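# Move six cart bottles into the fridge and close it

## Task

Carry all six bottles from the cart into the refrigerator so each ends standing upright, then close the refrigerator door completely. The task fails if a glass bottle drops any real distance, if the door is swung open or closed violently, or if the robot tips over or finishes leaning. At the end, release everything and back the robot away.

## Robot and tools

ROBOT. TidyBot++: a mobile base (0.54 m long, 0.50 m wide, 0.38 m high) on four powered casters, carrying a single seven-joint arm with a two-finger gripper. The shoulder sits 0.12 m ahead of the base centre, 0.68 m up. Segments: upper arm 0.42 m, forearm 0.31 m, wrist to hand point 0.31 m. The arm begins folded, hand pointing down, poking up to 0.08 m past the base front. Cameras: base_camera (fixed on the chassis, 644x364) and wrist_camera (fisheye, 644x476, looks along the hand).

FRAMES. Base frame: origin on the floor below the base centre, x forward, y left, z up, metres. hand_pose and hand_target use it: the point between the finger pads, then a quaternion; the hand's own z runs out along the fingers, and the fingers close along its y. The odometry frame is where the base frame was at scene start; base_odometry (x, y in m, heading in rad, left positive, -3.142 to 3.142) only counts wheel turns, so slip shows as travel and drift accumulates. base_tilt is in degrees, forward and right positive.

move. Every argument is optional; with no action it just reports.
- base: one object for the single base, keys translate_m (forward positive, -2 to 2 m), strafe_m (left positive, -2 to 2 m), rotate_rad (counter-clockwise from above positive, -6.3 to 6.3 rad). These are offsets from where the base last reported itself (or from where it is, if a non-blocking move is still running), measured along its axes at the command's start. A base move times out after 14 s.
- joints: absolute targets by name, radians: joint_1_rad (any angle; positive turns the arm clockwise seen from above, opposite to heading), joint_2_rad (-2.249 to 2.249, shoulder, 0 upright, positive leans forward), joint_3_rad (any), joint_4_rad (-2.579 to 2.579, elbow, 0 straight, negative bends forward when joint_3_rad is 3.14), joint_5_rad (any), joint_6_rad (-2.099 to 2.099, wrist), joint_7_rad (any; 1.57 with the hand down puts the fingers opening left/right). gripper_pos is absolute, 0 fully open to 1 fully closed; pad gap is roughly 85 x (1 - gripper_pos) mm. Unbounded joints go the short way, so send steps under half a turn.
- target: one list of seven numbers [x, y, z, qw, qx, qy, qz], an absolute hand pose in the base frame (metres, unit quaternion). Only gripper_pos may accompany it in joints.
- speeds: top-speed caps for this action only: translate_m and strafe_m 0.05 to 0.5 m/s (give it under just one when both are used), rotate_rad 0.1 to 1.57 rad/s, gripper_pos 0.234 to 0.993 pos/s.
- cameras: list of base_camera, wrist_camera or all; [] for none.
- blocking: true (default) returns when everything rests; false returns within about 0.5 s while motion continues.
Unknown keys make a call invalid; out-of-range values get it refused.

wait(seconds 0 to 10, cameras) lets time pass and reports; it returns early once motion ends. stop(cameras) brakes all running motion. zoom_image(camera, region [x0, y0, x1, y1] in pixels, at most 504x504) enlarges part of the latest image. read_manual only gives licence text. finished_scene(scene) ends the scene irreversibly; the goal must hold without the robot.

RESULTS. "move" says done or the worst status. base_status, joint_status, hand_status: done, moving, off_target (rested short, may still push), contact_stop or time_out (uncommanded stops; target dropped), not_followed (a safety check withheld joints; "pose unreachable" or "joint command not followed" with "cause:"), torque_fault, limit_stop_at_motor_heat. hand_status done means within 10 mm and 2 degrees; most hand moves end a few cm off. motor_effort is percent of maximum, bracket = peak of last action. on_its_own lists unrequested behaviour; ARM HIT flags hard contact with the base or itself; MOTOR HOT and OVER-TEMPERATURE FAULT warn of heat. After a refused call or the first result showing an uncommanded stop or torque fault, the remaining move, wait and finished_scene calls in that reply are skipped.

TECHNIQUE. To fix hand position, add (wanted - measured hand_pose) to the last target's x, y, z; do the same per joint after a joints action. To hold still while loaded, resend hand_target, not hand_pose; loads make the arm sag. Poses low, forward and close to the base can miss or drive the arm into the base; nothing stops the arm hitting furniture. A hand pointing down reaches at most about 0.94 m high near the base. Closing on an object squeezes 100 to 130 N and locks; off_target on the gripper means something is held. When a carried bottle touches a shelf, hand_pose stops descending while commands keep going lower. Images show the true hand position better than hand_pose.

AVOID. Dropping bottles or releasing them while moving; fast or forceful door swings; driving or turning while the arm is caught above about 0.6 m, side swings with the arm stretched, or reaching far from the folded pose over nearby furniture (tipping); blocked joints and base-driven collisions (torque faults stop the arm 10 s); long holds or unreachable poses (motor heat); squeezing bottles still resting on something or swinging them fast.

Each tool is called after "Call:" as a command line: name --argument value for each argument, lists and objects as JSON in quotes; but a table of rows of numbers goes row by row, as --pt "numbers of a row", without its own name.

## Session

Call:
move --cameras '["wrist_camera", "base_camera"]'

Scene clock: 0.00 s.
base_odometry: x=+0.000 y=+0.000 heading=+0.000
base_tilt: forward=+0.1 right=+0.9
base_status: not commanded
joint_positions: joint_1_rad=+0.029 joint_2_rad=-0.382 joint_3_rad=+3.129 joint_4_rad=-2.553 joint_5_rad=+0.048 joint_6_rad=-0.895 joint_7_rad=+1.596 gripper_pos=+0.000
joint_status: not commanded
motor_effort: joint_1_rad=+0 joint_2_rad=-1 joint_3_rad=+0 joint_4_rad=+12 joint_5_rad=-1 joint_6_rad=+1 joint_7_rad=+0
hand_pose: x=+0.2448 y=-0.0129 z=+0.5845 quat_wxyz=(+0.022, +0.999, +0.019, +0.037) (m; base frame)
hand_target: x=+0.2435 y=-0.0129 z=+0.5838 quat_wxyz=(+0.022, +0.999, +0.019, +0.036) (m; base frame)
hand_status: not commanded
pictures: base_camera, wrist_camera

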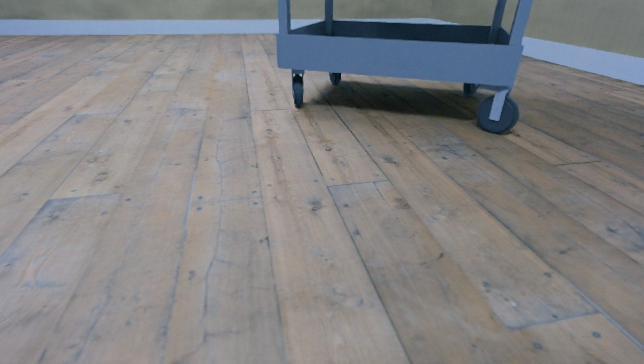

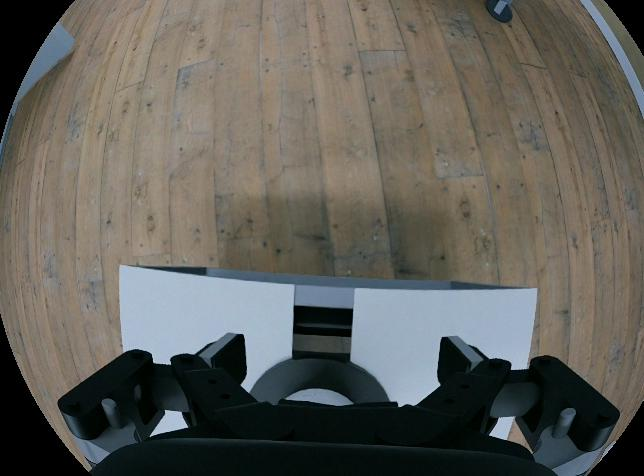

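Call:
move --joints '{"joint_1_rad": 0.05, "joint_2_rad": -0.3235, "joint_3_rad": 3.1416, "joint_4_rad": -2.155, "joint_5_rad": 0.0, "joint_6_rad": 0.2, "joint_7_rad": 1.5708}' --cameras '["wrist_camera", "base_camera"]'

Scene clock: 10.83 s.
move: done
base_odometry: x=+0.000 y=+0.000 heading=+0.000
base_tilt: forward=+0.2 right=+0.8
base_status: not commanded
joint_positions: joint_1_rad=+0.032 joint_2_rad=-0.344 joint_3_rad=+3.129 joint_4_rad=-2.158 joint_5_rad=+0.048 joint_6_rad=+0.137 joint_7_rad=+1.596 gripper_pos=+0.000
joint_status: all done
motor_effort: joint_1_rad=+0(1) joint_2_rad=-8(8) joint_3_rad=-1(1) joint_4_rad=+18(19) joint_5_rad=+0(2) joint_6_rad=+9(9) joint_7_rad=+0(2)
hand_pose: x=+0.5915 y=-0.0047 z=+0.9691 quat_wxyz=(+0.030, +0.743, +0.023, +0.668) (m; base frame)
hand_target: x=+0.5992 y=-0.0227 z=+0.9808 quat_wxyz=(+0.017, +0.728, -0.018, +0.685) (m; base frame)
hand_status: not commanded
pictures: base_camera, wrist_camera

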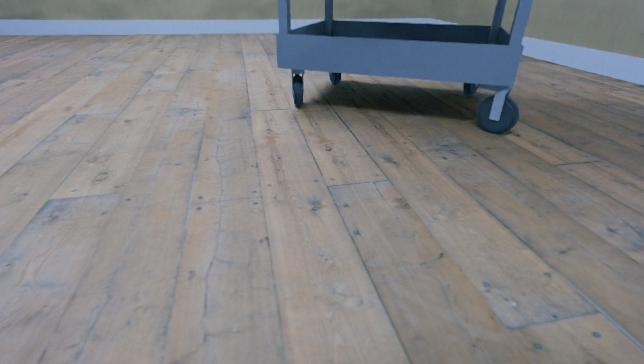

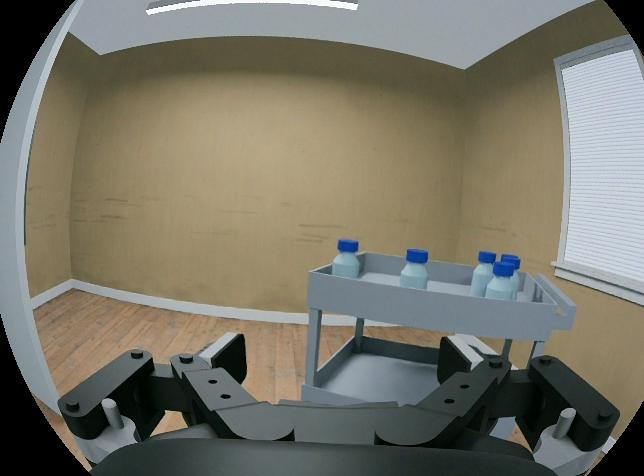

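Call:
move --base '{"rotate_rad": 0.9}' --joints '{"joint_5_rad": -0.10}' --cameras '["wrist_camera", "base_camera"]'

Scene clock: 30.07 s.
move: done
base_odometry: x=+0.000 y=+0.000 heading=+0.899
base_tilt: forward=+0.2 right=+0.9
base_status: done
joint_positions: joint_1_rad=+0.040 joint_2_rad=-0.342 joint_3_rad=+3.130 joint_4_rad=-2.158 joint_5_rad=-0.046 joint_6_rad=+0.140 joint_7_rad=+1.596 gripper_pos=+0.000
joint_status: all done
motor_effort: joint_1_rad=+0(2) joint_2_rad=-8(10) joint_3_rad=+0(2) joint_4_rad=+18(19) joint_5_rad=-1(1) joint_6_rad=+8(9) joint_7_rad=-1(1)
hand_pose: x=+0.5922 y=-0.0131 z=+0.9691 quat_wxyz=(+0.007, +0.743, -0.019, +0.669) (m; base frame)
hand_target: x=+0.5988 y=-0.0288 z=+0.9806 quat_wxyz=(-0.009, +0.726, -0.061, +0.685) (m; base frame)
hand_status: not commanded
pictures: base_camera, wrist_camera

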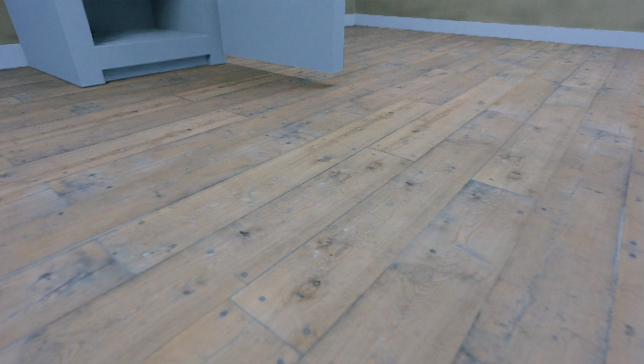

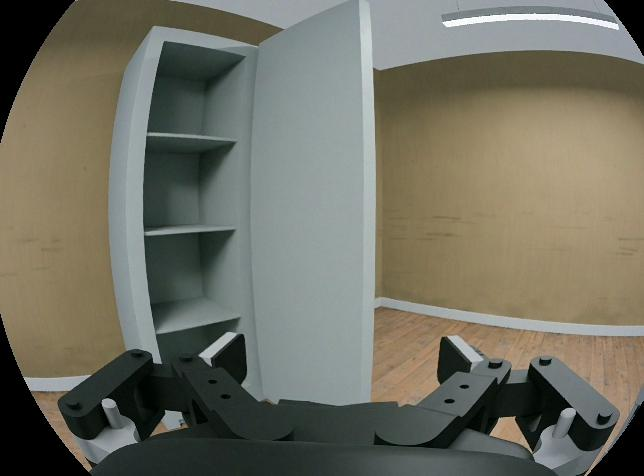

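Call:
move --joints '{"joint_1_rad": 0.05, "joint_2_rad": -0.037, "joint_3_rad": 3.1416, "joint_4_rad": -0.842, "joint_5_rad": 0.0, "joint_6_rad": -1.551, "joint_7_rad": 1.5708}' --cameras '["wrist_camera"]'

Call:
move --base '{"translate_m": 0.405, "strafe_m": -0.445, "rotate_rad": -1.2725}' --speeds '{"rotate_rad": 1.0}' --cameras '["wrist_camera", "base_camera"]'

Scene clock: 122.83 s.
move: done
base_odometry: x=+0.000 y=+0.000 heading=+0.899
base_tilt: forward=+0.2 right=+0.9
base_status: not commanded
joint_positions: joint_1_rad=+0.040 joint_2_rad=-0.063 joint_3_rad=+3.130 joint_4_rad=-0.853 joint_5_rad=-0.046 joint_6_rad=-1.483 joint_7_rad=+1.596 gripper_pos=+0.000
joint_status: all done
motor_effort: joint_1_rad=+0(1) joint_2_rad=-12(14) joint_3_rad=-1(2) joint_4_rad=+14(20) joint_5_rad=-1(2) joint_6_rad=+7(10) joint_7_rad=+0(1)
hand_pose: x=+0.5532 y=+0.0038 z=+1.1221 quat_wxyz=(-0.010, +0.907, +0.007, +0.421) (m; base frame)
hand_target: x=+0.5497 y=-0.0202 z=+1.1001 quat_wxyz=(+0.010, +0.924, -0.023, +0.383) (m; base frame)
hand_status: not commanded
pictures: wrist_camera

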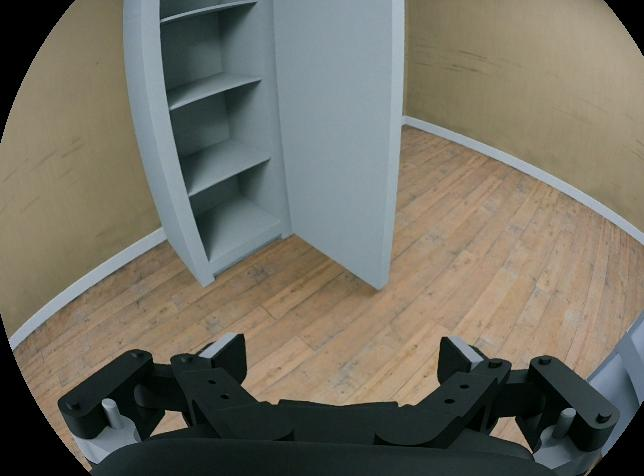

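Scene clock: 125.53 s.
move: done
base_odometry: x=+0.601 y=+0.040 heading=-0.374
base_tilt: forward=+0.2 right=+0.8
base_status: done
joint_positions: joint_1_rad=+0.042 joint_2_rad=-0.045 joint_3_rad=+3.131 joint_4_rad=-0.851 joint_5_rad=-0.046 joint_6_rad=-1.487 joint_7_rad=+1.596 gripper_pos=+0.000
joint_status: not commanded
motor_effort: joint_1_rad=+0(3) joint_2_rad=-13(16) joint_3_rad=+0(3) joint_4_rad=+14(15) joint_5_rad=-1(2) joint_6_rad=+7(8) joint_7_rad=+0(1)
hand_pose: x=+0.5603 y=+0.0018 z=+1.1142 quat_wxyz=(-0.010, +0.911, +0.005, +0.412) (m; base frame)
hand_target: x=+0.5497 y=-0.0202 z=+1.1001 quat_wxyz=(+0.010, +0.924, -0.023, +0.383) (m; base frame)
hand_status: not commanded
pictures: base_camera, wrist_camera

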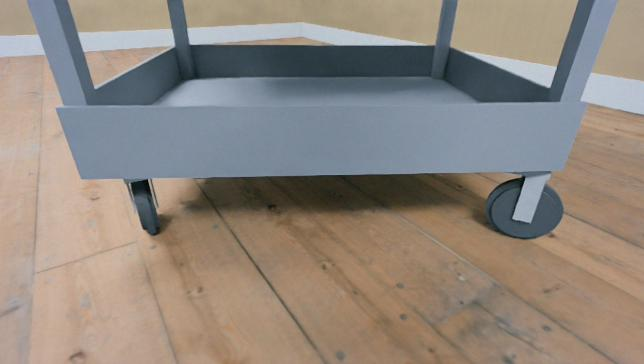

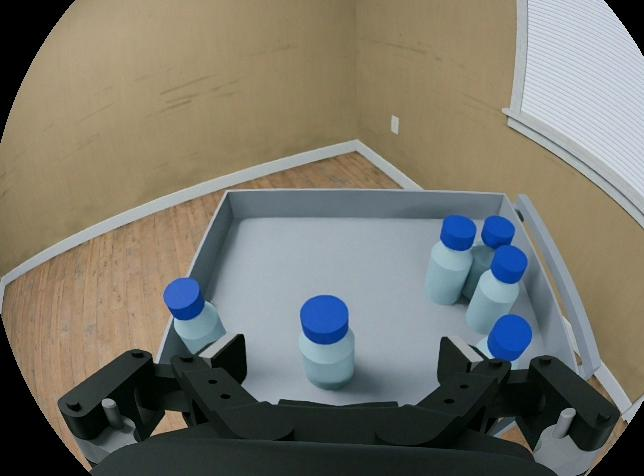

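Call:
zoom_image --camera "wrist_camera" --region '[140, 190, 400, 400]'

Call:
zoom_image --camera "wrist_camera" --region '[400, 190, 600, 390]'

Scaled by 1.938.

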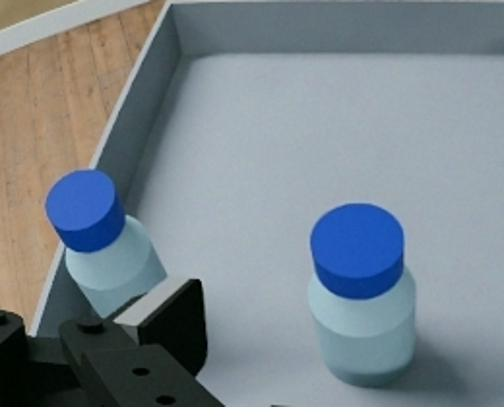

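Scaled by 2.520.

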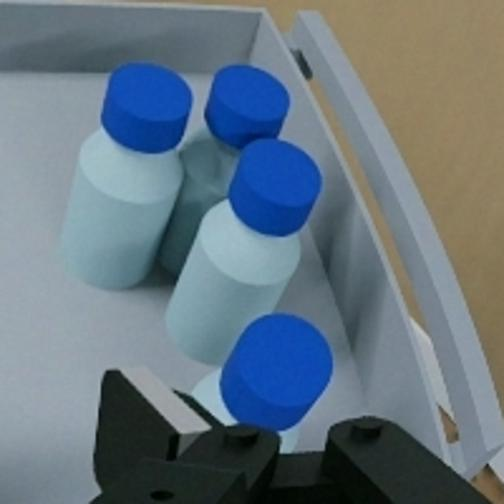

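Call:
move --base '{"strafe_m": 0.235}' --joints '{"joint_1_rad": 0.05, "joint_2_rad": -0.235, "joint_3_rad": 3.1416, "joint_4_rad": -1.868, "joint_5_rad": 0.0, "joint_6_rad": -0.43, "joint_7_rad": 1.5708, "gripper_pos": 0.0}' --cameras '["wrist_camera", "base_camera"]'

Scene clock: 277.77 s.
move: done
base_odometry: x=+0.687 y=+0.259 heading=-0.374
base_tilt: forward=+0.1 right=+0.9
base_status: done
joint_positions: joint_1_rad=+0.043 joint_2_rad=-0.216 joint_3_rad=+3.131 joint_4_rad=-1.842 joint_5_rad=-0.046 joint_6_rad=-0.492 joint_7_rad=+1.596 gripper_pos=+0.000
joint_status: all done
motor_effort: joint_1_rad=+0(2) joint_2_rad=-12(14) joint_3_rad=+0(2) joint_4_rad=+18(19) joint_5_rad=+0(3) joint_6_rad=+7(9) joint_7_rad=+0(2)
hand_pose: x=+0.6085 y=-0.0076 z=+0.9137 quat_wxyz=(-0.004, +0.872, -0.015, +0.490) (m; base frame)
hand_target: x=+0.6086 y=-0.0232 z=+0.9244 quat_wxyz=(+0.013, +0.858, -0.021, +0.513) (m; base frame)
hand_status: not commanded
pictures: base_camera, wrist_camera

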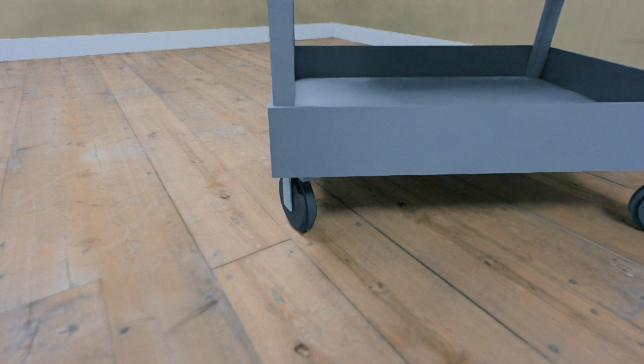

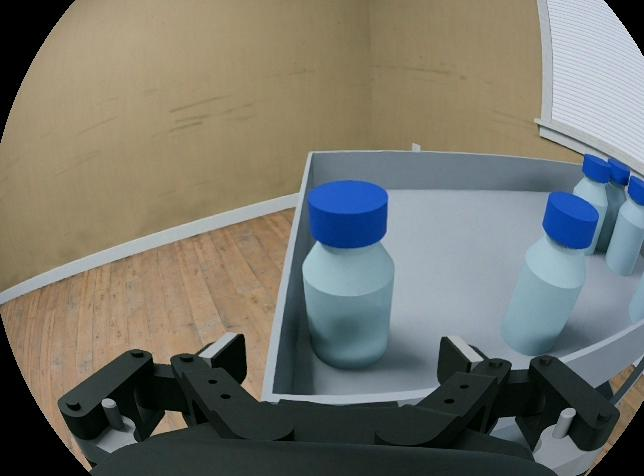

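Call:
zoom_image --camera "wrist_camera" --region '[270, 150, 430, 310]'

Scaled by 3.150.

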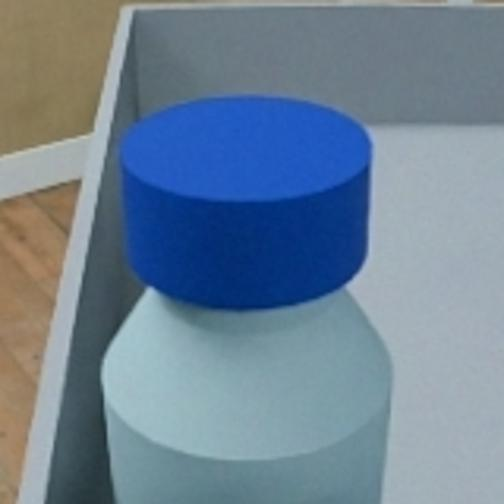

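Call:
move --base '{"translate_m": 0.086, "strafe_m": -0.0045}' --speeds '{"translate_m": 0.2}' --joints '{"joint_1_rad": 0.05, "joint_2_rad": -0.252, "joint_3_rad": 3.1416, "joint_4_rad": -1.868, "joint_5_rad": 0.0, "joint_6_rad": -0.43, "joint_7_rad": 1.5708, "gripper_pos": 0.0}' --cameras '["wrist_camera", "base_camera"]'

Call:
zoom_image --camera "wrist_camera" --region '[270, 220, 430, 380]'

Scene clock: 319.53 s.
move: done
base_odometry: x=+0.765 y=+0.223 heading=-0.374
base_tilt: forward=+0.2 right=+0.9
base_status: done
joint_positions: joint_1_rad=+0.043 joint_2_rad=-0.246 joint_3_rad=+3.131 joint_4_rad=-1.844 joint_5_rad=-0.046 joint_6_rad=-0.487 joint_7_rad=+1.596 gripper_pos=+0.000
joint_status: all done
motor_effort: joint_1_rad=+0(1) joint_2_rad=-11(14) joint_3_rad=+0(2) joint_4_rad=+18(19) joint_5_rad=-1(1) joint_6_rad=+8(9) joint_7_rad=-1(1)
hand_pose: x=+0.6016 y=-0.0074 z=+0.9286 quat_wxyz=(-0.004, +0.863, -0.015, +0.504) (m; base frame)
hand_target: x=+0.6044 y=-0.0229 z=+0.9327 quat_wxyz=(+0.013, +0.853, -0.021, +0.521) (m; base frame)
hand_status: not commanded
pictures: base_camera, wrist_camera

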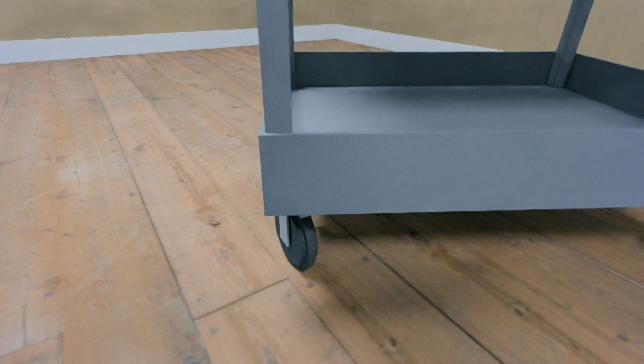

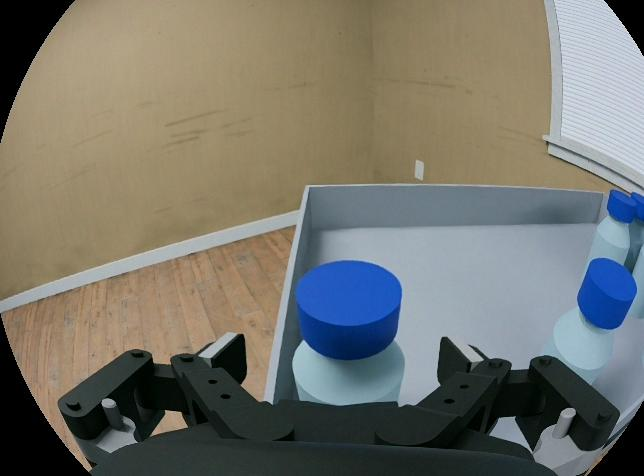

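Scaled by 3.150.

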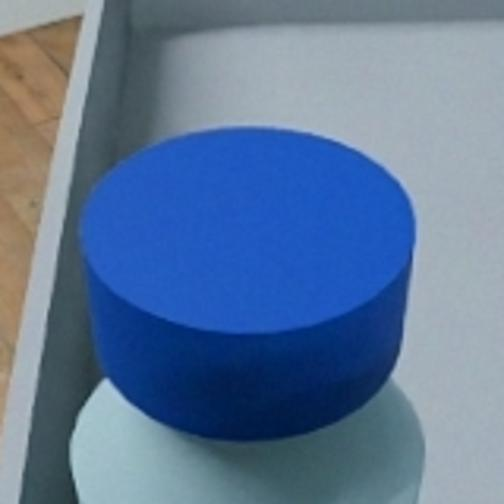

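Call:
move --cameras '["wrist_camera"]'

Scene clock: 370.33 s.
base_odometry: x=+0.765 y=+0.223 heading=-0.374
base_tilt: forward=+0.2 right=+0.9
base_status: done
joint_positions: joint_1_rad=+0.043 joint_2_rad=-0.246 joint_3_rad=+3.131 joint_4_rad=-1.844 joint_5_rad=-0.046 joint_6_rad=-0.487 joint_7_rad=+1.596 gripper_pos=+0.000
joint_status: all done
motor_effort: joint_1_rad=+0(1) joint_2_rad=-11(14) joint_3_rad=+0(2) joint_4_rad=+18(19) joint_5_rad=+0(1) joint_6_rad=+8(9) joint_7_rad=+0(1)
hand_pose: x=+0.6016 y=-0.0074 z=+0.9286 quat_wxyz=(-0.004, +0.863, -0.015, +0.504) (m; base frame)
hand_target: x=+0.6044 y=-0.0229 z=+0.9327 quat_wxyz=(+0.013, +0.853, -0.021, +0.521) (m; base frame)
hand_status: not commanded
pictures: wrist_camera

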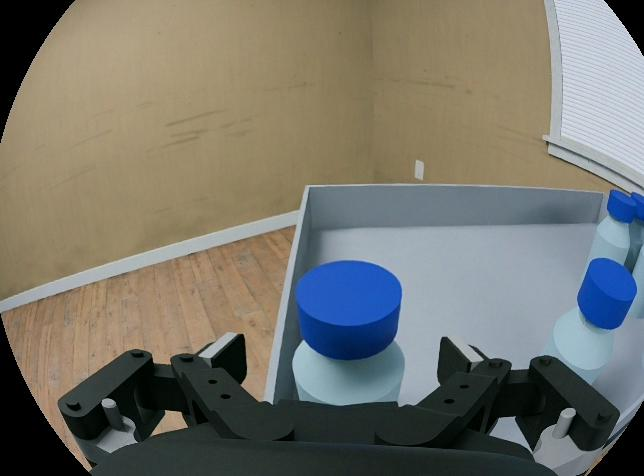

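Call:
move --base '{"translate_m": 0.040, "strafe_m": -0.004}' --joints '{"joint_2_rad": -0.243}' --speeds '{"translate_m": 0.1}' --cameras '["wrist_camera"]'

Call:
zoom_image --camera "wrist_camera" --region '[260, 260, 430, 430]'

Scene clock: 381.60 s.
move: done
base_odometry: x=+0.801 y=+0.205 heading=-0.374
base_tilt: forward=+0.2 right=+0.9
base_status: done
joint_positions: joint_1_rad=+0.043 joint_2_rad=-0.246 joint_3_rad=+3.131 joint_4_rad=-1.844 joint_5_rad=-0.046 joint_6_rad=-0.487 joint_7_rad=+1.596 gripper_pos=+0.000
joint_status: all done
motor_effort: joint_1_rad=+0(0) joint_2_rad=-11(14) joint_3_rad=+0(1) joint_4_rad=+18(19) joint_5_rad=-1(1) joint_6_rad=+8(9) joint_7_rad=+0(1)
hand_pose: x=+0.6018 y=-0.0074 z=+0.9285 quat_wxyz=(-0.004, +0.863, -0.015, +0.505) (m; base frame)
hand_target: x=+0.6066 y=-0.0231 z=+0.9283 quat_wxyz=(+0.013, +0.856, -0.021, +0.517) (m; base frame)
hand_status: not commanded
pictures: wrist_camera

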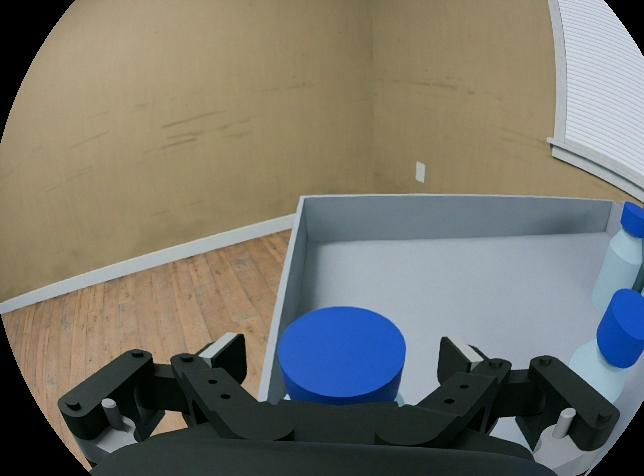

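Scaled by 2.965.

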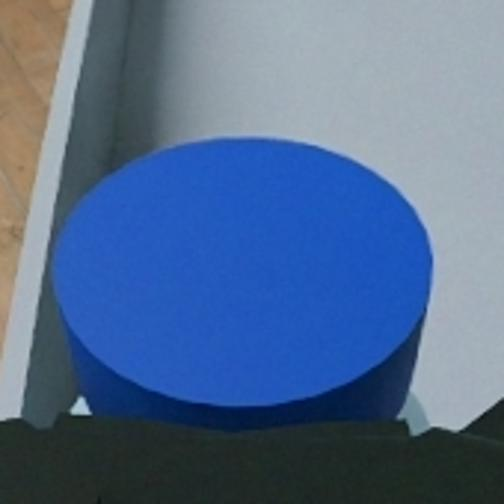

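Call:
move --joints '{"joint_2_rad": -0.275}' --cameras '[]'

Call:
move --base '{"translate_m": 0.003}' --joints '{"joint_2_rad": -0.249}' --speeds '{"translate_m": 0.1}' --cameras '["wrist_camera"]'

Call:
zoom_image --camera "wrist_camera" --region '[260, 260, 430, 430]'

Scene clock: 413.17 s.
move: done
base_odometry: x=+0.801 y=+0.205 heading=-0.374
base_tilt: forward=+0.2 right=+0.9
base_status: not commanded
joint_positions: joint_1_rad=+0.043 joint_2_rad=-0.264 joint_3_rad=+3.131 joint_4_rad=-1.844 joint_5_rad=-0.046 joint_6_rad=-0.487 joint_7_rad=+1.596 gripper_pos=+0.000
joint_status: all done
motor_effort: joint_1_rad=+0(0) joint_2_rad=-11(13) joint_3_rad=+0(1) joint_4_rad=+18(19) joint_5_rad=-1(1) joint_6_rad=+8(9) joint_7_rad=-1(1)
hand_pose: x=+0.5972 y=-0.0072 z=+0.9373 quat_wxyz=(-0.003, +0.859, -0.015, +0.512) (m; base frame)
hand_target: x=+0.5985 y=-0.0227 z=+0.9438 quat_wxyz=(+0.013, +0.847, -0.021, +0.530) (m; base frame)
hand_status: not commanded
pictures: none
No camera images: "cameras" was empty.

Scene clock: 413.77 s.
move: done
base_odometry: x=+0.804 y=+0.204 heading=-0.374
base_tilt: forward=+0.1 right=+0.8
base_status: done
joint_positions: joint_1_rad=+0.043 joint_2_rad=-0.255 joint_3_rad=+3.131 joint_4_rad=-1.844 joint_5_rad=-0.046 joint_6_rad=-0.486 joint_7_rad=+1.596 gripper_pos=+0.000
joint_status: all done
motor_effort: joint_1_rad=+0(1) joint_2_rad=-11(13) joint_3_rad=-1(2) joint_4_rad=+18(19) joint_5_rad=+0(1) joint_6_rad=+8(8) joint_7_rad=+0(1)
hand_pose: x=+0.5996 y=-0.0073 z=+0.9327 quat_wxyz=(-0.004, +0.861, -0.015, +0.508) (m; base frame)
hand_target: x=+0.6052 y=-0.0230 z=+0.9312 quat_wxyz=(+0.013, +0.854, -0.021, +0.519) (m; base frame)
hand_status: not commanded
pictures: wrist_camera

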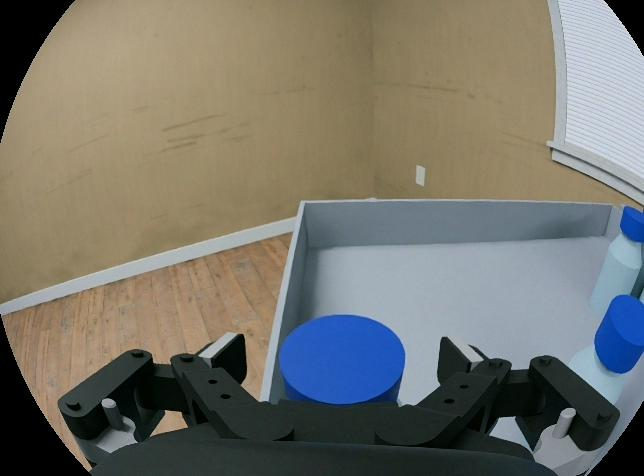

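Scaled by 2.965.

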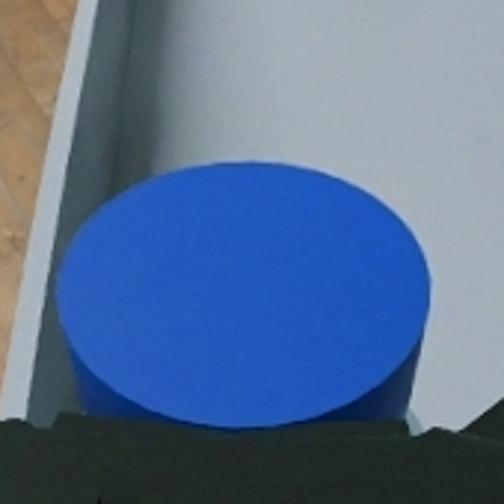

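Call:
move --joints '{"joint_2_rad": -0.235}' --cameras '["wrist_camera"]'

Call:
zoom_image --camera "wrist_camera" --region '[260, 260, 430, 430]'

Scene clock: 420.03 s.
move: done
base_odometry: x=+0.804 y=+0.204 heading=-0.374
base_tilt: forward=+0.3 right=+0.9
base_status: not commanded
joint_positions: joint_1_rad=+0.043 joint_2_rad=-0.251 joint_3_rad=+3.131 joint_4_rad=-1.844 joint_5_rad=-0.046 joint_6_rad=-0.486 joint_7_rad=+1.596 gripper_pos=+0.000
joint_status: all done
motor_effort: joint_1_rad=+0(0) joint_2_rad=-11(12) joint_3_rad=+0(1) joint_4_rad=+18(19) joint_5_rad=-1(1) joint_6_rad=+7(8) joint_7_rad=+0(1)
hand_pose: x=+0.6005 y=-0.0073 z=+0.9308 quat_wxyz=(-0.004, +0.862, -0.015, +0.507) (m; base frame)
hand_target: x=+0.6086 y=-0.0232 z=+0.9244 quat_wxyz=(+0.013, +0.858, -0.021, +0.513) (m; base frame)
hand_status: not commanded
pictures: wrist_camera

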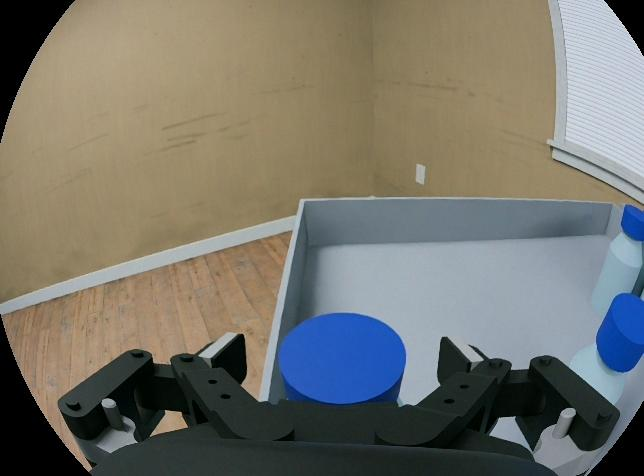

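Scaled by 2.965.

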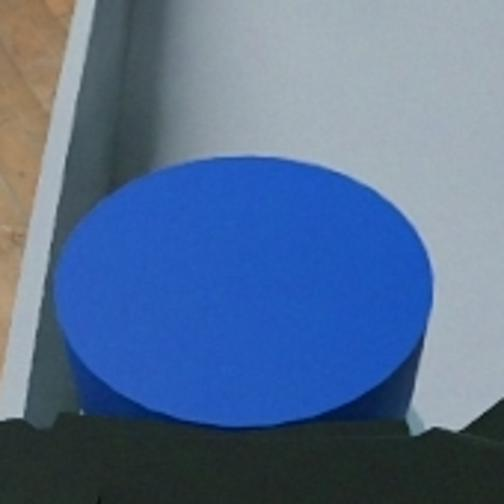

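Call:
move --joints '{"joint_2_rad": -0.22}' --cameras '["wrist_camera"]'

Call:
zoom_image --camera "wrist_camera" --region '[260, 260, 430, 430]'

Scene clock: 424.80 s.
move: done
base_odometry: x=+0.804 y=+0.204 heading=-0.374
base_tilt: forward=+0.2 right=+0.8
base_status: not commanded
joint_positions: joint_1_rad=+0.043 joint_2_rad=-0.241 joint_3_rad=+3.131 joint_4_rad=-1.844 joint_5_rad=-0.046 joint_6_rad=-0.486 joint_7_rad=+1.596 gripper_pos=+0.000
joint_status: all done
motor_effort: joint_1_rad=+0(0) joint_2_rad=-12(12) joint_3_rad=+1(1) joint_4_rad=+18(19) joint_5_rad=+0(1) joint_6_rad=+8(9) joint_7_rad=+0(1)
hand_pose: x=+0.6030 y=-0.0074 z=+0.9259 quat_wxyz=(-0.004, +0.865, -0.015, +0.502) (m; base frame)
hand_target: x=+0.6122 y=-0.0233 z=+0.9170 quat_wxyz=(+0.013, +0.862, -0.022, +0.507) (m; base frame)
hand_status: not commanded
pictures: wrist_camera

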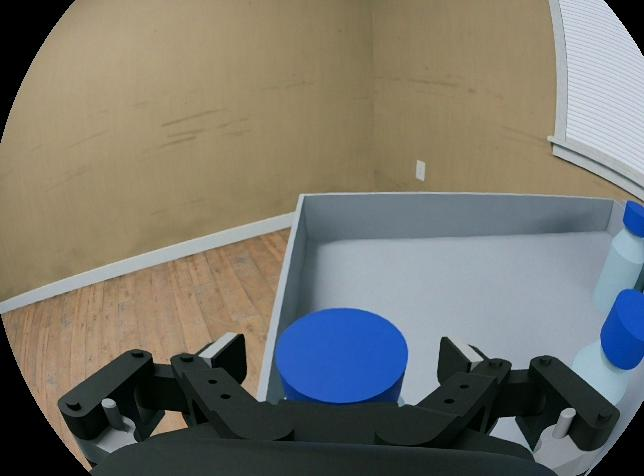

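Scaled by 2.965.

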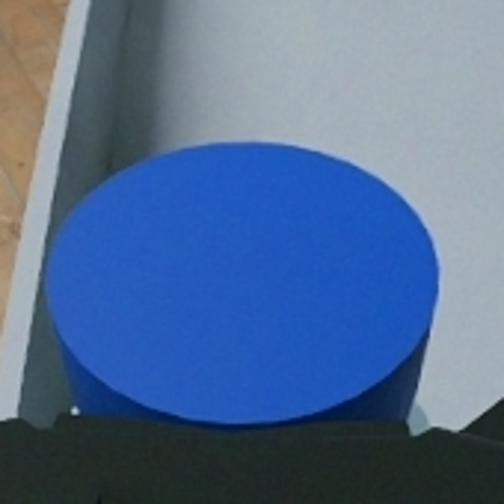

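Call:
move --joints '{"joint_2_rad": -0.206}' --cameras '["wrist_camera"]'

Call:
zoom_image --camera "wrist_camera" --region '[260, 260, 430, 430]'

Scene clock: 430.77 s.
move: done
base_odometry: x=+0.804 y=+0.204 heading=-0.374
base_tilt: forward=+0.2 right=+0.8
base_status: not commanded
joint_positions: joint_1_rad=+0.043 joint_2_rad=-0.228 joint_3_rad=+3.131 joint_4_rad=-1.845 joint_5_rad=-0.046 joint_6_rad=-0.486 joint_7_rad=+1.596 gripper_pos=+0.000
joint_status: all done
motor_effort: joint_1_rad=+0(0) joint_2_rad=-12(12) joint_3_rad=+0(1) joint_4_rad=+18(19) joint_5_rad=+0(1) joint_6_rad=+8(8) joint_7_rad=-1(1)
hand_pose: x=+0.6060 y=-0.0076 z=+0.9197 quat_wxyz=(-0.004, +0.868, -0.015, +0.497) (m; base frame)
hand_target: x=+0.6154 y=-0.0235 z=+0.9100 quat_wxyz=(+0.013, +0.865, -0.022, +0.501) (m; base frame)
hand_status: not commanded
pictures: wrist_camera

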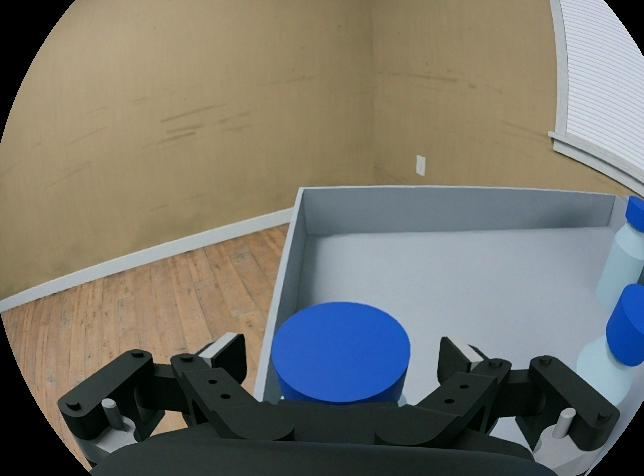

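Scaled by 2.965.

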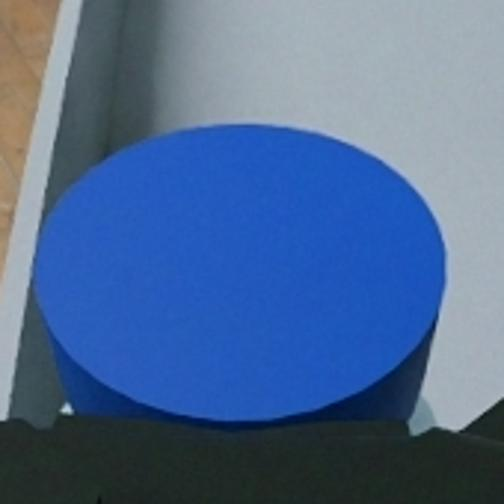

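Call:
move --joints '{"gripper_pos": 0.44}' --speeds '{"gripper_pos": 0.234}' --cameras '["wrist_camera"]'

Scene clock: 440.03 s.
move: done
base_odometry: x=+0.804 y=+0.204 heading=-0.374
base_tilt: forward=+0.2 right=+0.9
base_status: not commanded
joint_positions: joint_1_rad=+0.043 joint_2_rad=-0.228 joint_3_rad=+3.131 joint_4_rad=-1.845 joint_5_rad=-0.046 joint_6_rad=-0.485 joint_7_rad=+1.596 gripper_pos=+0.416
joint_status: all done
motor_effort: joint_1_rad=+0(1) joint_2_rad=-10(12) joint_3_rad=-1(2) joint_4_rad=+17(19) joint_5_rad=-1(2) joint_6_rad=+8(8) joint_7_rad=+0(1)
hand_pose: x=+0.6062 y=-0.0076 z=+0.9199 quat_wxyz=(-0.004, +0.868, -0.015, +0.497) (m; base frame)
hand_target: x=+0.6154 y=-0.0235 z=+0.9100 quat_wxyz=(+0.013, +0.865, -0.022, +0.501) (m; base frame)
hand_status: not commanded
pictures: wrist_camera

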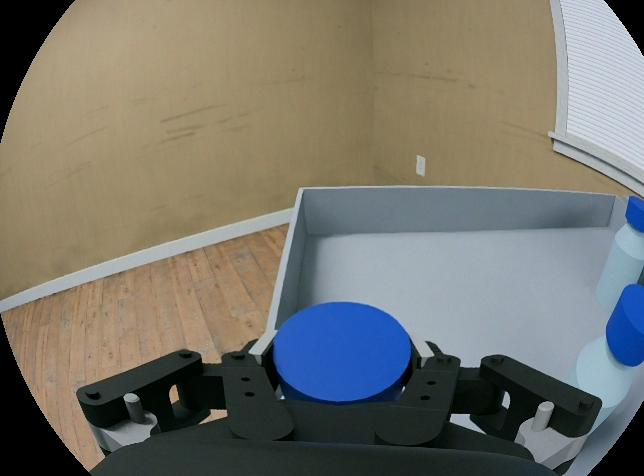

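Call:
move --joints '{"joint_2_rad": -0.205, "joint_4_rad": -1.289, "joint_6_rad": -1.02}' --cameras '["wrist_camera"]'

Scene clock: 471.00 s.
move: done
base_odometry: x=+0.804 y=+0.204 heading=-0.374
base_tilt: forward=+0.3 right=+0.9
base_status: not commanded
joint_positions: joint_1_rad=+0.043 joint_2_rad=-0.203 joint_3_rad=+3.131 joint_4_rad=-1.318 joint_5_rad=-0.046 joint_6_rad=-0.964 joint_7_rad=+1.596 gripper_pos=+0.417
joint_status: all done
motor_effort: joint_1_rad=+0(0) joint_2_rad=-13(18) joint_3_rad=+0(1) joint_4_rad=+20(24) joint_5_rad=+0(1) joint_6_rad=+11(12) joint_7_rad=+1(1)
hand_pose: x=+0.5881 y=-0.0016 z=+1.0811 quat_wxyz=(-0.007, +0.862, -0.004, +0.507) (m; base frame)
hand_target: x=+0.5788 y=-0.0217 z=+1.0826 quat_wxyz=(+0.012, +0.868, -0.022, +0.496) (m; base frame)
hand_status: not commanded
pictures: wrist_camera

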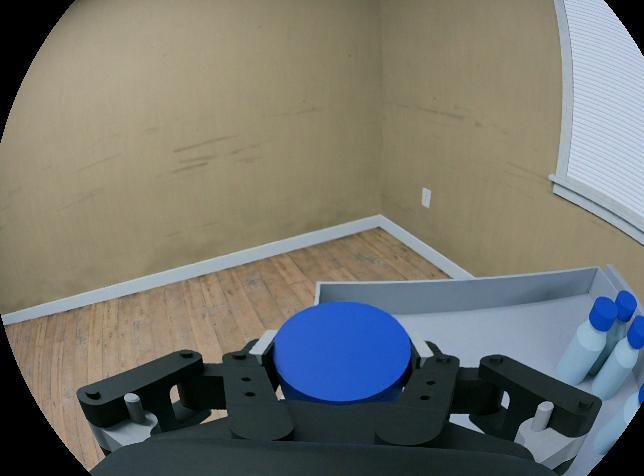

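Call:
move --base '{"translate_m": -0.365, "strafe_m": -0.094, "rotate_rad": 1.964}' --speeds '{"rotate_rad": 1.0, "translate_m": 0.4}' --cameras '["base_camera", "wrist_camera"]'

Scene clock: 480.70 s.
move: done
base_odometry: x=+0.430 y=+0.250 heading=+1.590
base_tilt: forward=+0.2 right=+0.8
base_status: done
joint_positions: joint_1_rad=+0.045 joint_2_rad=-0.196 joint_3_rad=+3.133 joint_4_rad=-1.317 joint_5_rad=-0.046 joint_6_rad=-0.969 joint_7_rad=+1.596 gripper_pos=+0.417
joint_status: not commanded
motor_effort: joint_1_rad=+0(2) joint_2_rad=-14(20) joint_3_rad=-1(3) joint_4_rad=+20(21) joint_5_rad=+0(2) joint_6_rad=+11(11) joint_7_rad=+0(1)
hand_pose: x=+0.5905 y=-0.0035 z=+1.0770 quat_wxyz=(-0.007, +0.865, -0.006, +0.502) (m; base frame)
hand_target: x=+0.5788 y=-0.0217 z=+1.0826 quat_wxyz=(+0.012, +0.868, -0.022, +0.496) (m; base frame)
hand_status: not commanded
pictures: base_camera, wrist_camera

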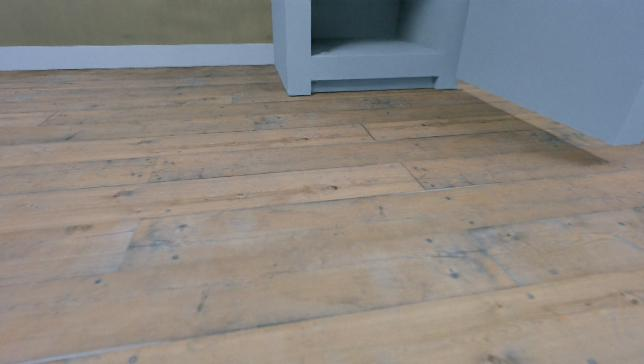

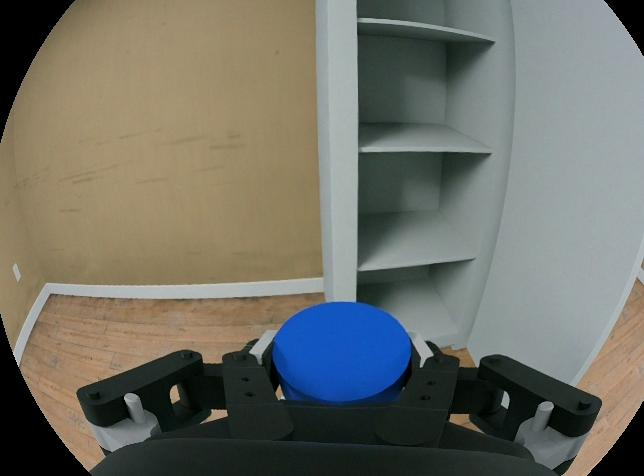

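Call:
zoom_image --camera "base_camera" --region '[240, 0, 500, 150]'

Call:
zoom_image --camera "wrist_camera" --region '[300, 0, 540, 260]'

Scaled by 1.938.

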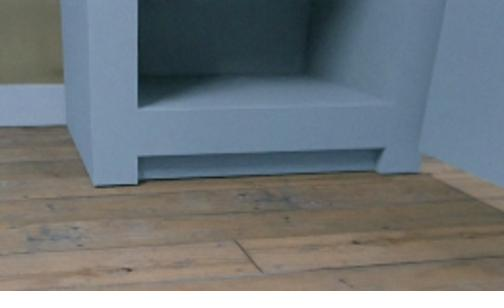

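Scaled by 1.938.

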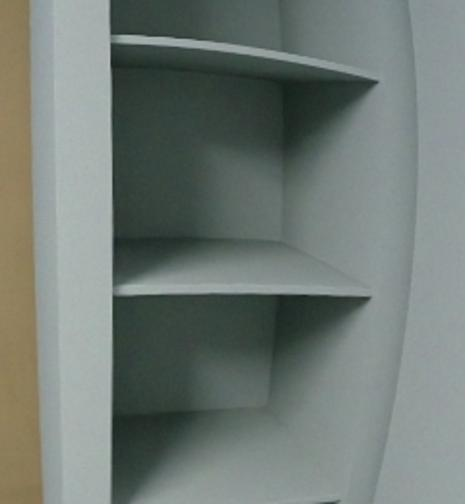

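Call:
move --base '{"translate_m": 0.55, "strafe_m": -0.035}' --joints '{"joint_2_rad": 0.070, "joint_4_rad": -0.985, "joint_6_rad": -1.065}' --speeds '{"translate_m": 0.35}' --cameras '["base_camera", "wrist_camera"]'

Call:
zoom_image --camera "wrist_camera" --region '[200, 0, 560, 360]'

Call:
zoom_image --camera "base_camera" --region '[220, 0, 620, 240]'

Scene clock: 515.47 s.
move: done
base_odometry: x=+0.455 y=+0.801 heading=+1.591
base_tilt: forward=+0.2 right=+0.8
base_status: done
joint_positions: joint_1_rad=+0.045 joint_2_rad=+0.078 joint_3_rad=+3.133 joint_4_rad=-1.014 joint_5_rad=-0.046 joint_6_rad=-1.012 joint_7_rad=+1.596 gripper_pos=+0.417
joint_status: all done
motor_effort: joint_1_rad=+0(1) joint_2_rad=-23(26) joint_3_rad=-1(2) joint_4_rad=+20(22) joint_5_rad=-1(1) joint_6_rad=+10(12) joint_7_rad=+1(1)
hand_pose: x=+0.6988 y=-0.0080 z=+1.0880 quat_wxyz=(-0.008, +0.868, -0.006, +0.496) (m; base frame)
hand_target: x=+0.6868 y=-0.0271 z=+1.0941 quat_wxyz=(+0.012, +0.872, -0.022, +0.489) (m; base frame)
hand_status: not commanded
pictures: base_camera, wrist_camera

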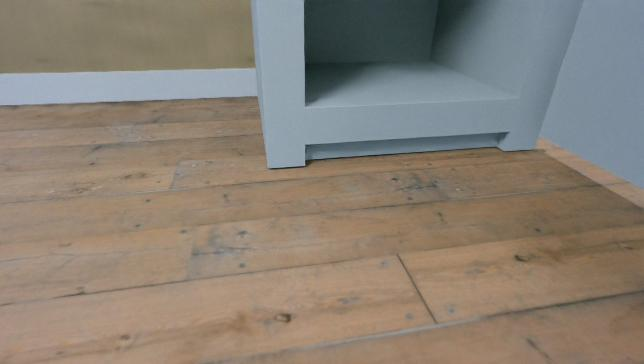

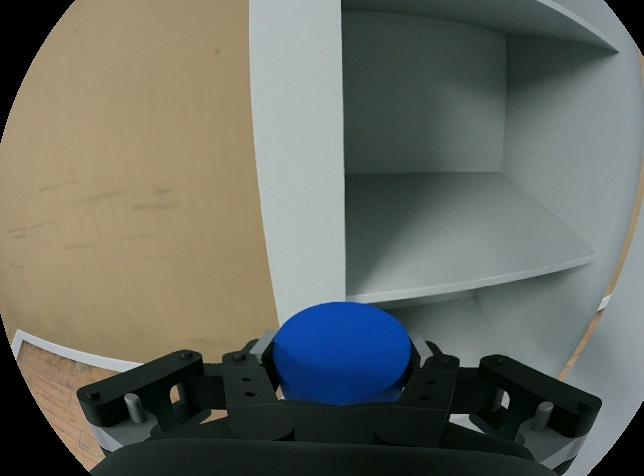

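Scaled by 1.400.

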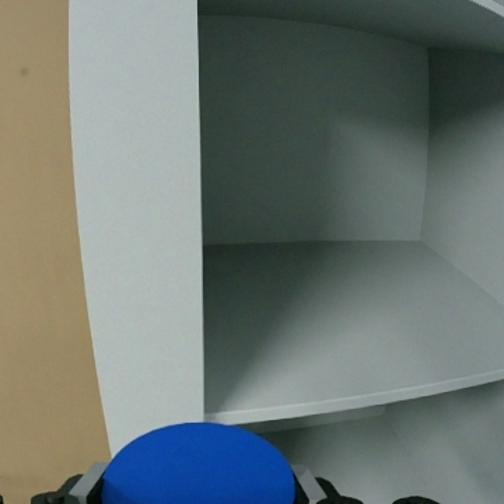

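Scaled by 1.260.

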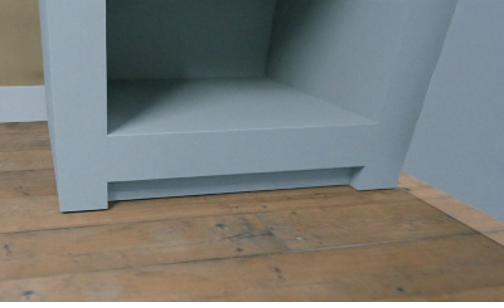

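Call:
zoom_image --camera "wrist_camera" --region '[460, 120, 644, 400]'

Scaled by 1.800.

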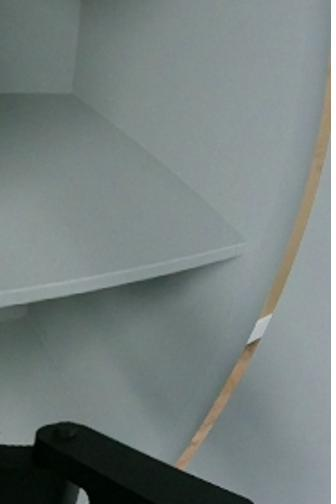

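Call:
move --base '{"translate_m": 0.115, "strafe_m": -0.21, "rotate_rad": 0.108}' --speeds '{"translate_m": 0.3}' --cameras '["base_camera", "wrist_camera"]'

Call:
zoom_image --camera "wrist_camera" --region '[140, 0, 500, 360]'

Call:
zoom_image --camera "base_camera" --region '[120, 0, 620, 240]'

Scene clock: 759.83 s.
move: done
base_odometry: x=+0.662 y=+0.920 heading=+1.699
base_tilt: forward=+0.2 right=+0.8
base_status: done
joint_positions: joint_1_rad=+0.046 joint_2_rad=+0.078 joint_3_rad=+3.133 joint_4_rad=-1.013 joint_5_rad=-0.046 joint_6_rad=-1.014 joint_7_rad=+1.596 gripper_pos=+0.417
joint_status: not commanded
motor_effort: joint_1_rad=-1(5) joint_2_rad=-23(25) joint_3_rad=-1(4) joint_4_rad=+20(20) joint_5_rad=-1(2) joint_6_rad=+10(11) joint_7_rad=+0(1)
hand_pose: x=+0.6986 y=-0.0081 z=+1.0881 quat_wxyz=(-0.008, +0.868, -0.006, +0.496) (m; base frame)
hand_target: x=+0.6868 y=-0.0271 z=+1.0941 quat_wxyz=(+0.012, +0.872, -0.022, +0.489) (m; base frame)
hand_status: not commanded
pictures: base_camera, wrist_camera

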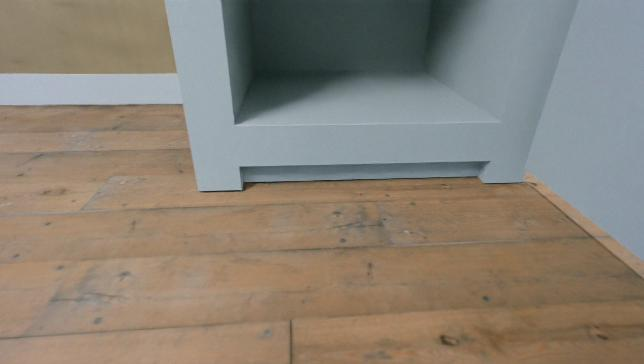

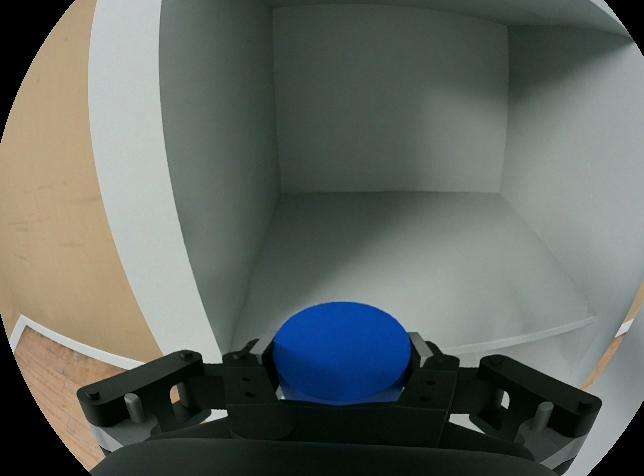

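Scaled by 1.400.

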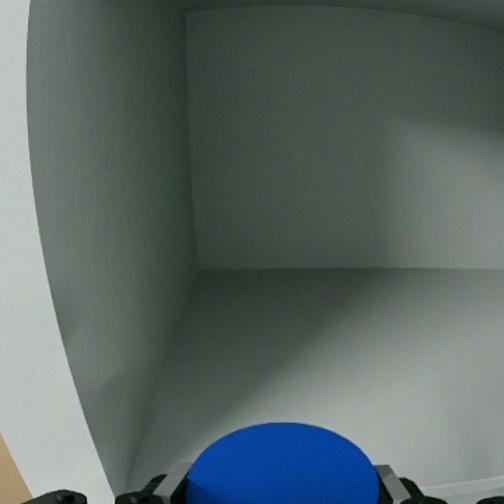

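Scaled by 1.008.

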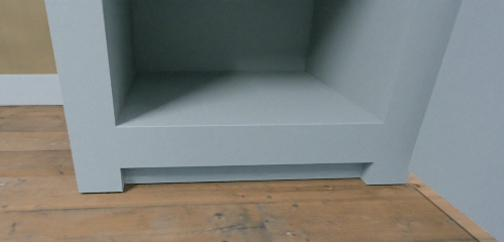

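Call:
move --base '{"translate_m": 0.36, "strafe_m": 0.012}' --speeds '{"translate_m": 0.2}' --cameras '["wrist_camera"]'

Scene clock: 832.37 s.
move: done
base_odometry: x=+0.605 y=+1.276 heading=+1.699
base_tilt: forward=+0.1 right=+0.8
base_status: done
joint_positions: joint_1_rad=+0.046 joint_2_rad=+0.080 joint_3_rad=+3.133 joint_4_rad=-1.012 joint_5_rad=-0.046 joint_6_rad=-1.015 joint_7_rad=+1.596 gripper_pos=+0.417
joint_status: not commanded
motor_effort: joint_1_rad=+0(1) joint_2_rad=-23(27) joint_3_rad=-1(2) joint_4_rad=+20(21) joint_5_rad=+0(1) joint_6_rad=+10(11) joint_7_rad=+0(1)
hand_pose: x=+0.6989 y=-0.0081 z=+1.0876 quat_wxyz=(-0.008, +0.869, -0.006, +0.495) (m; base frame)
hand_target: x=+0.6868 y=-0.0271 z=+1.0941 quat_wxyz=(+0.012, +0.872, -0.022, +0.489) (m; base frame)
hand_status: not commanded
pictures: wrist_camera

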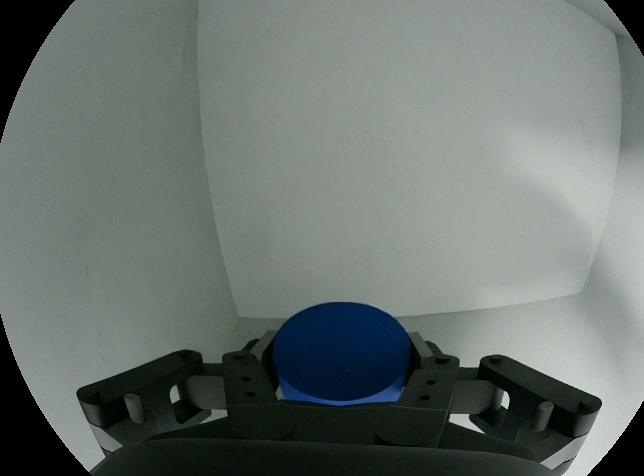

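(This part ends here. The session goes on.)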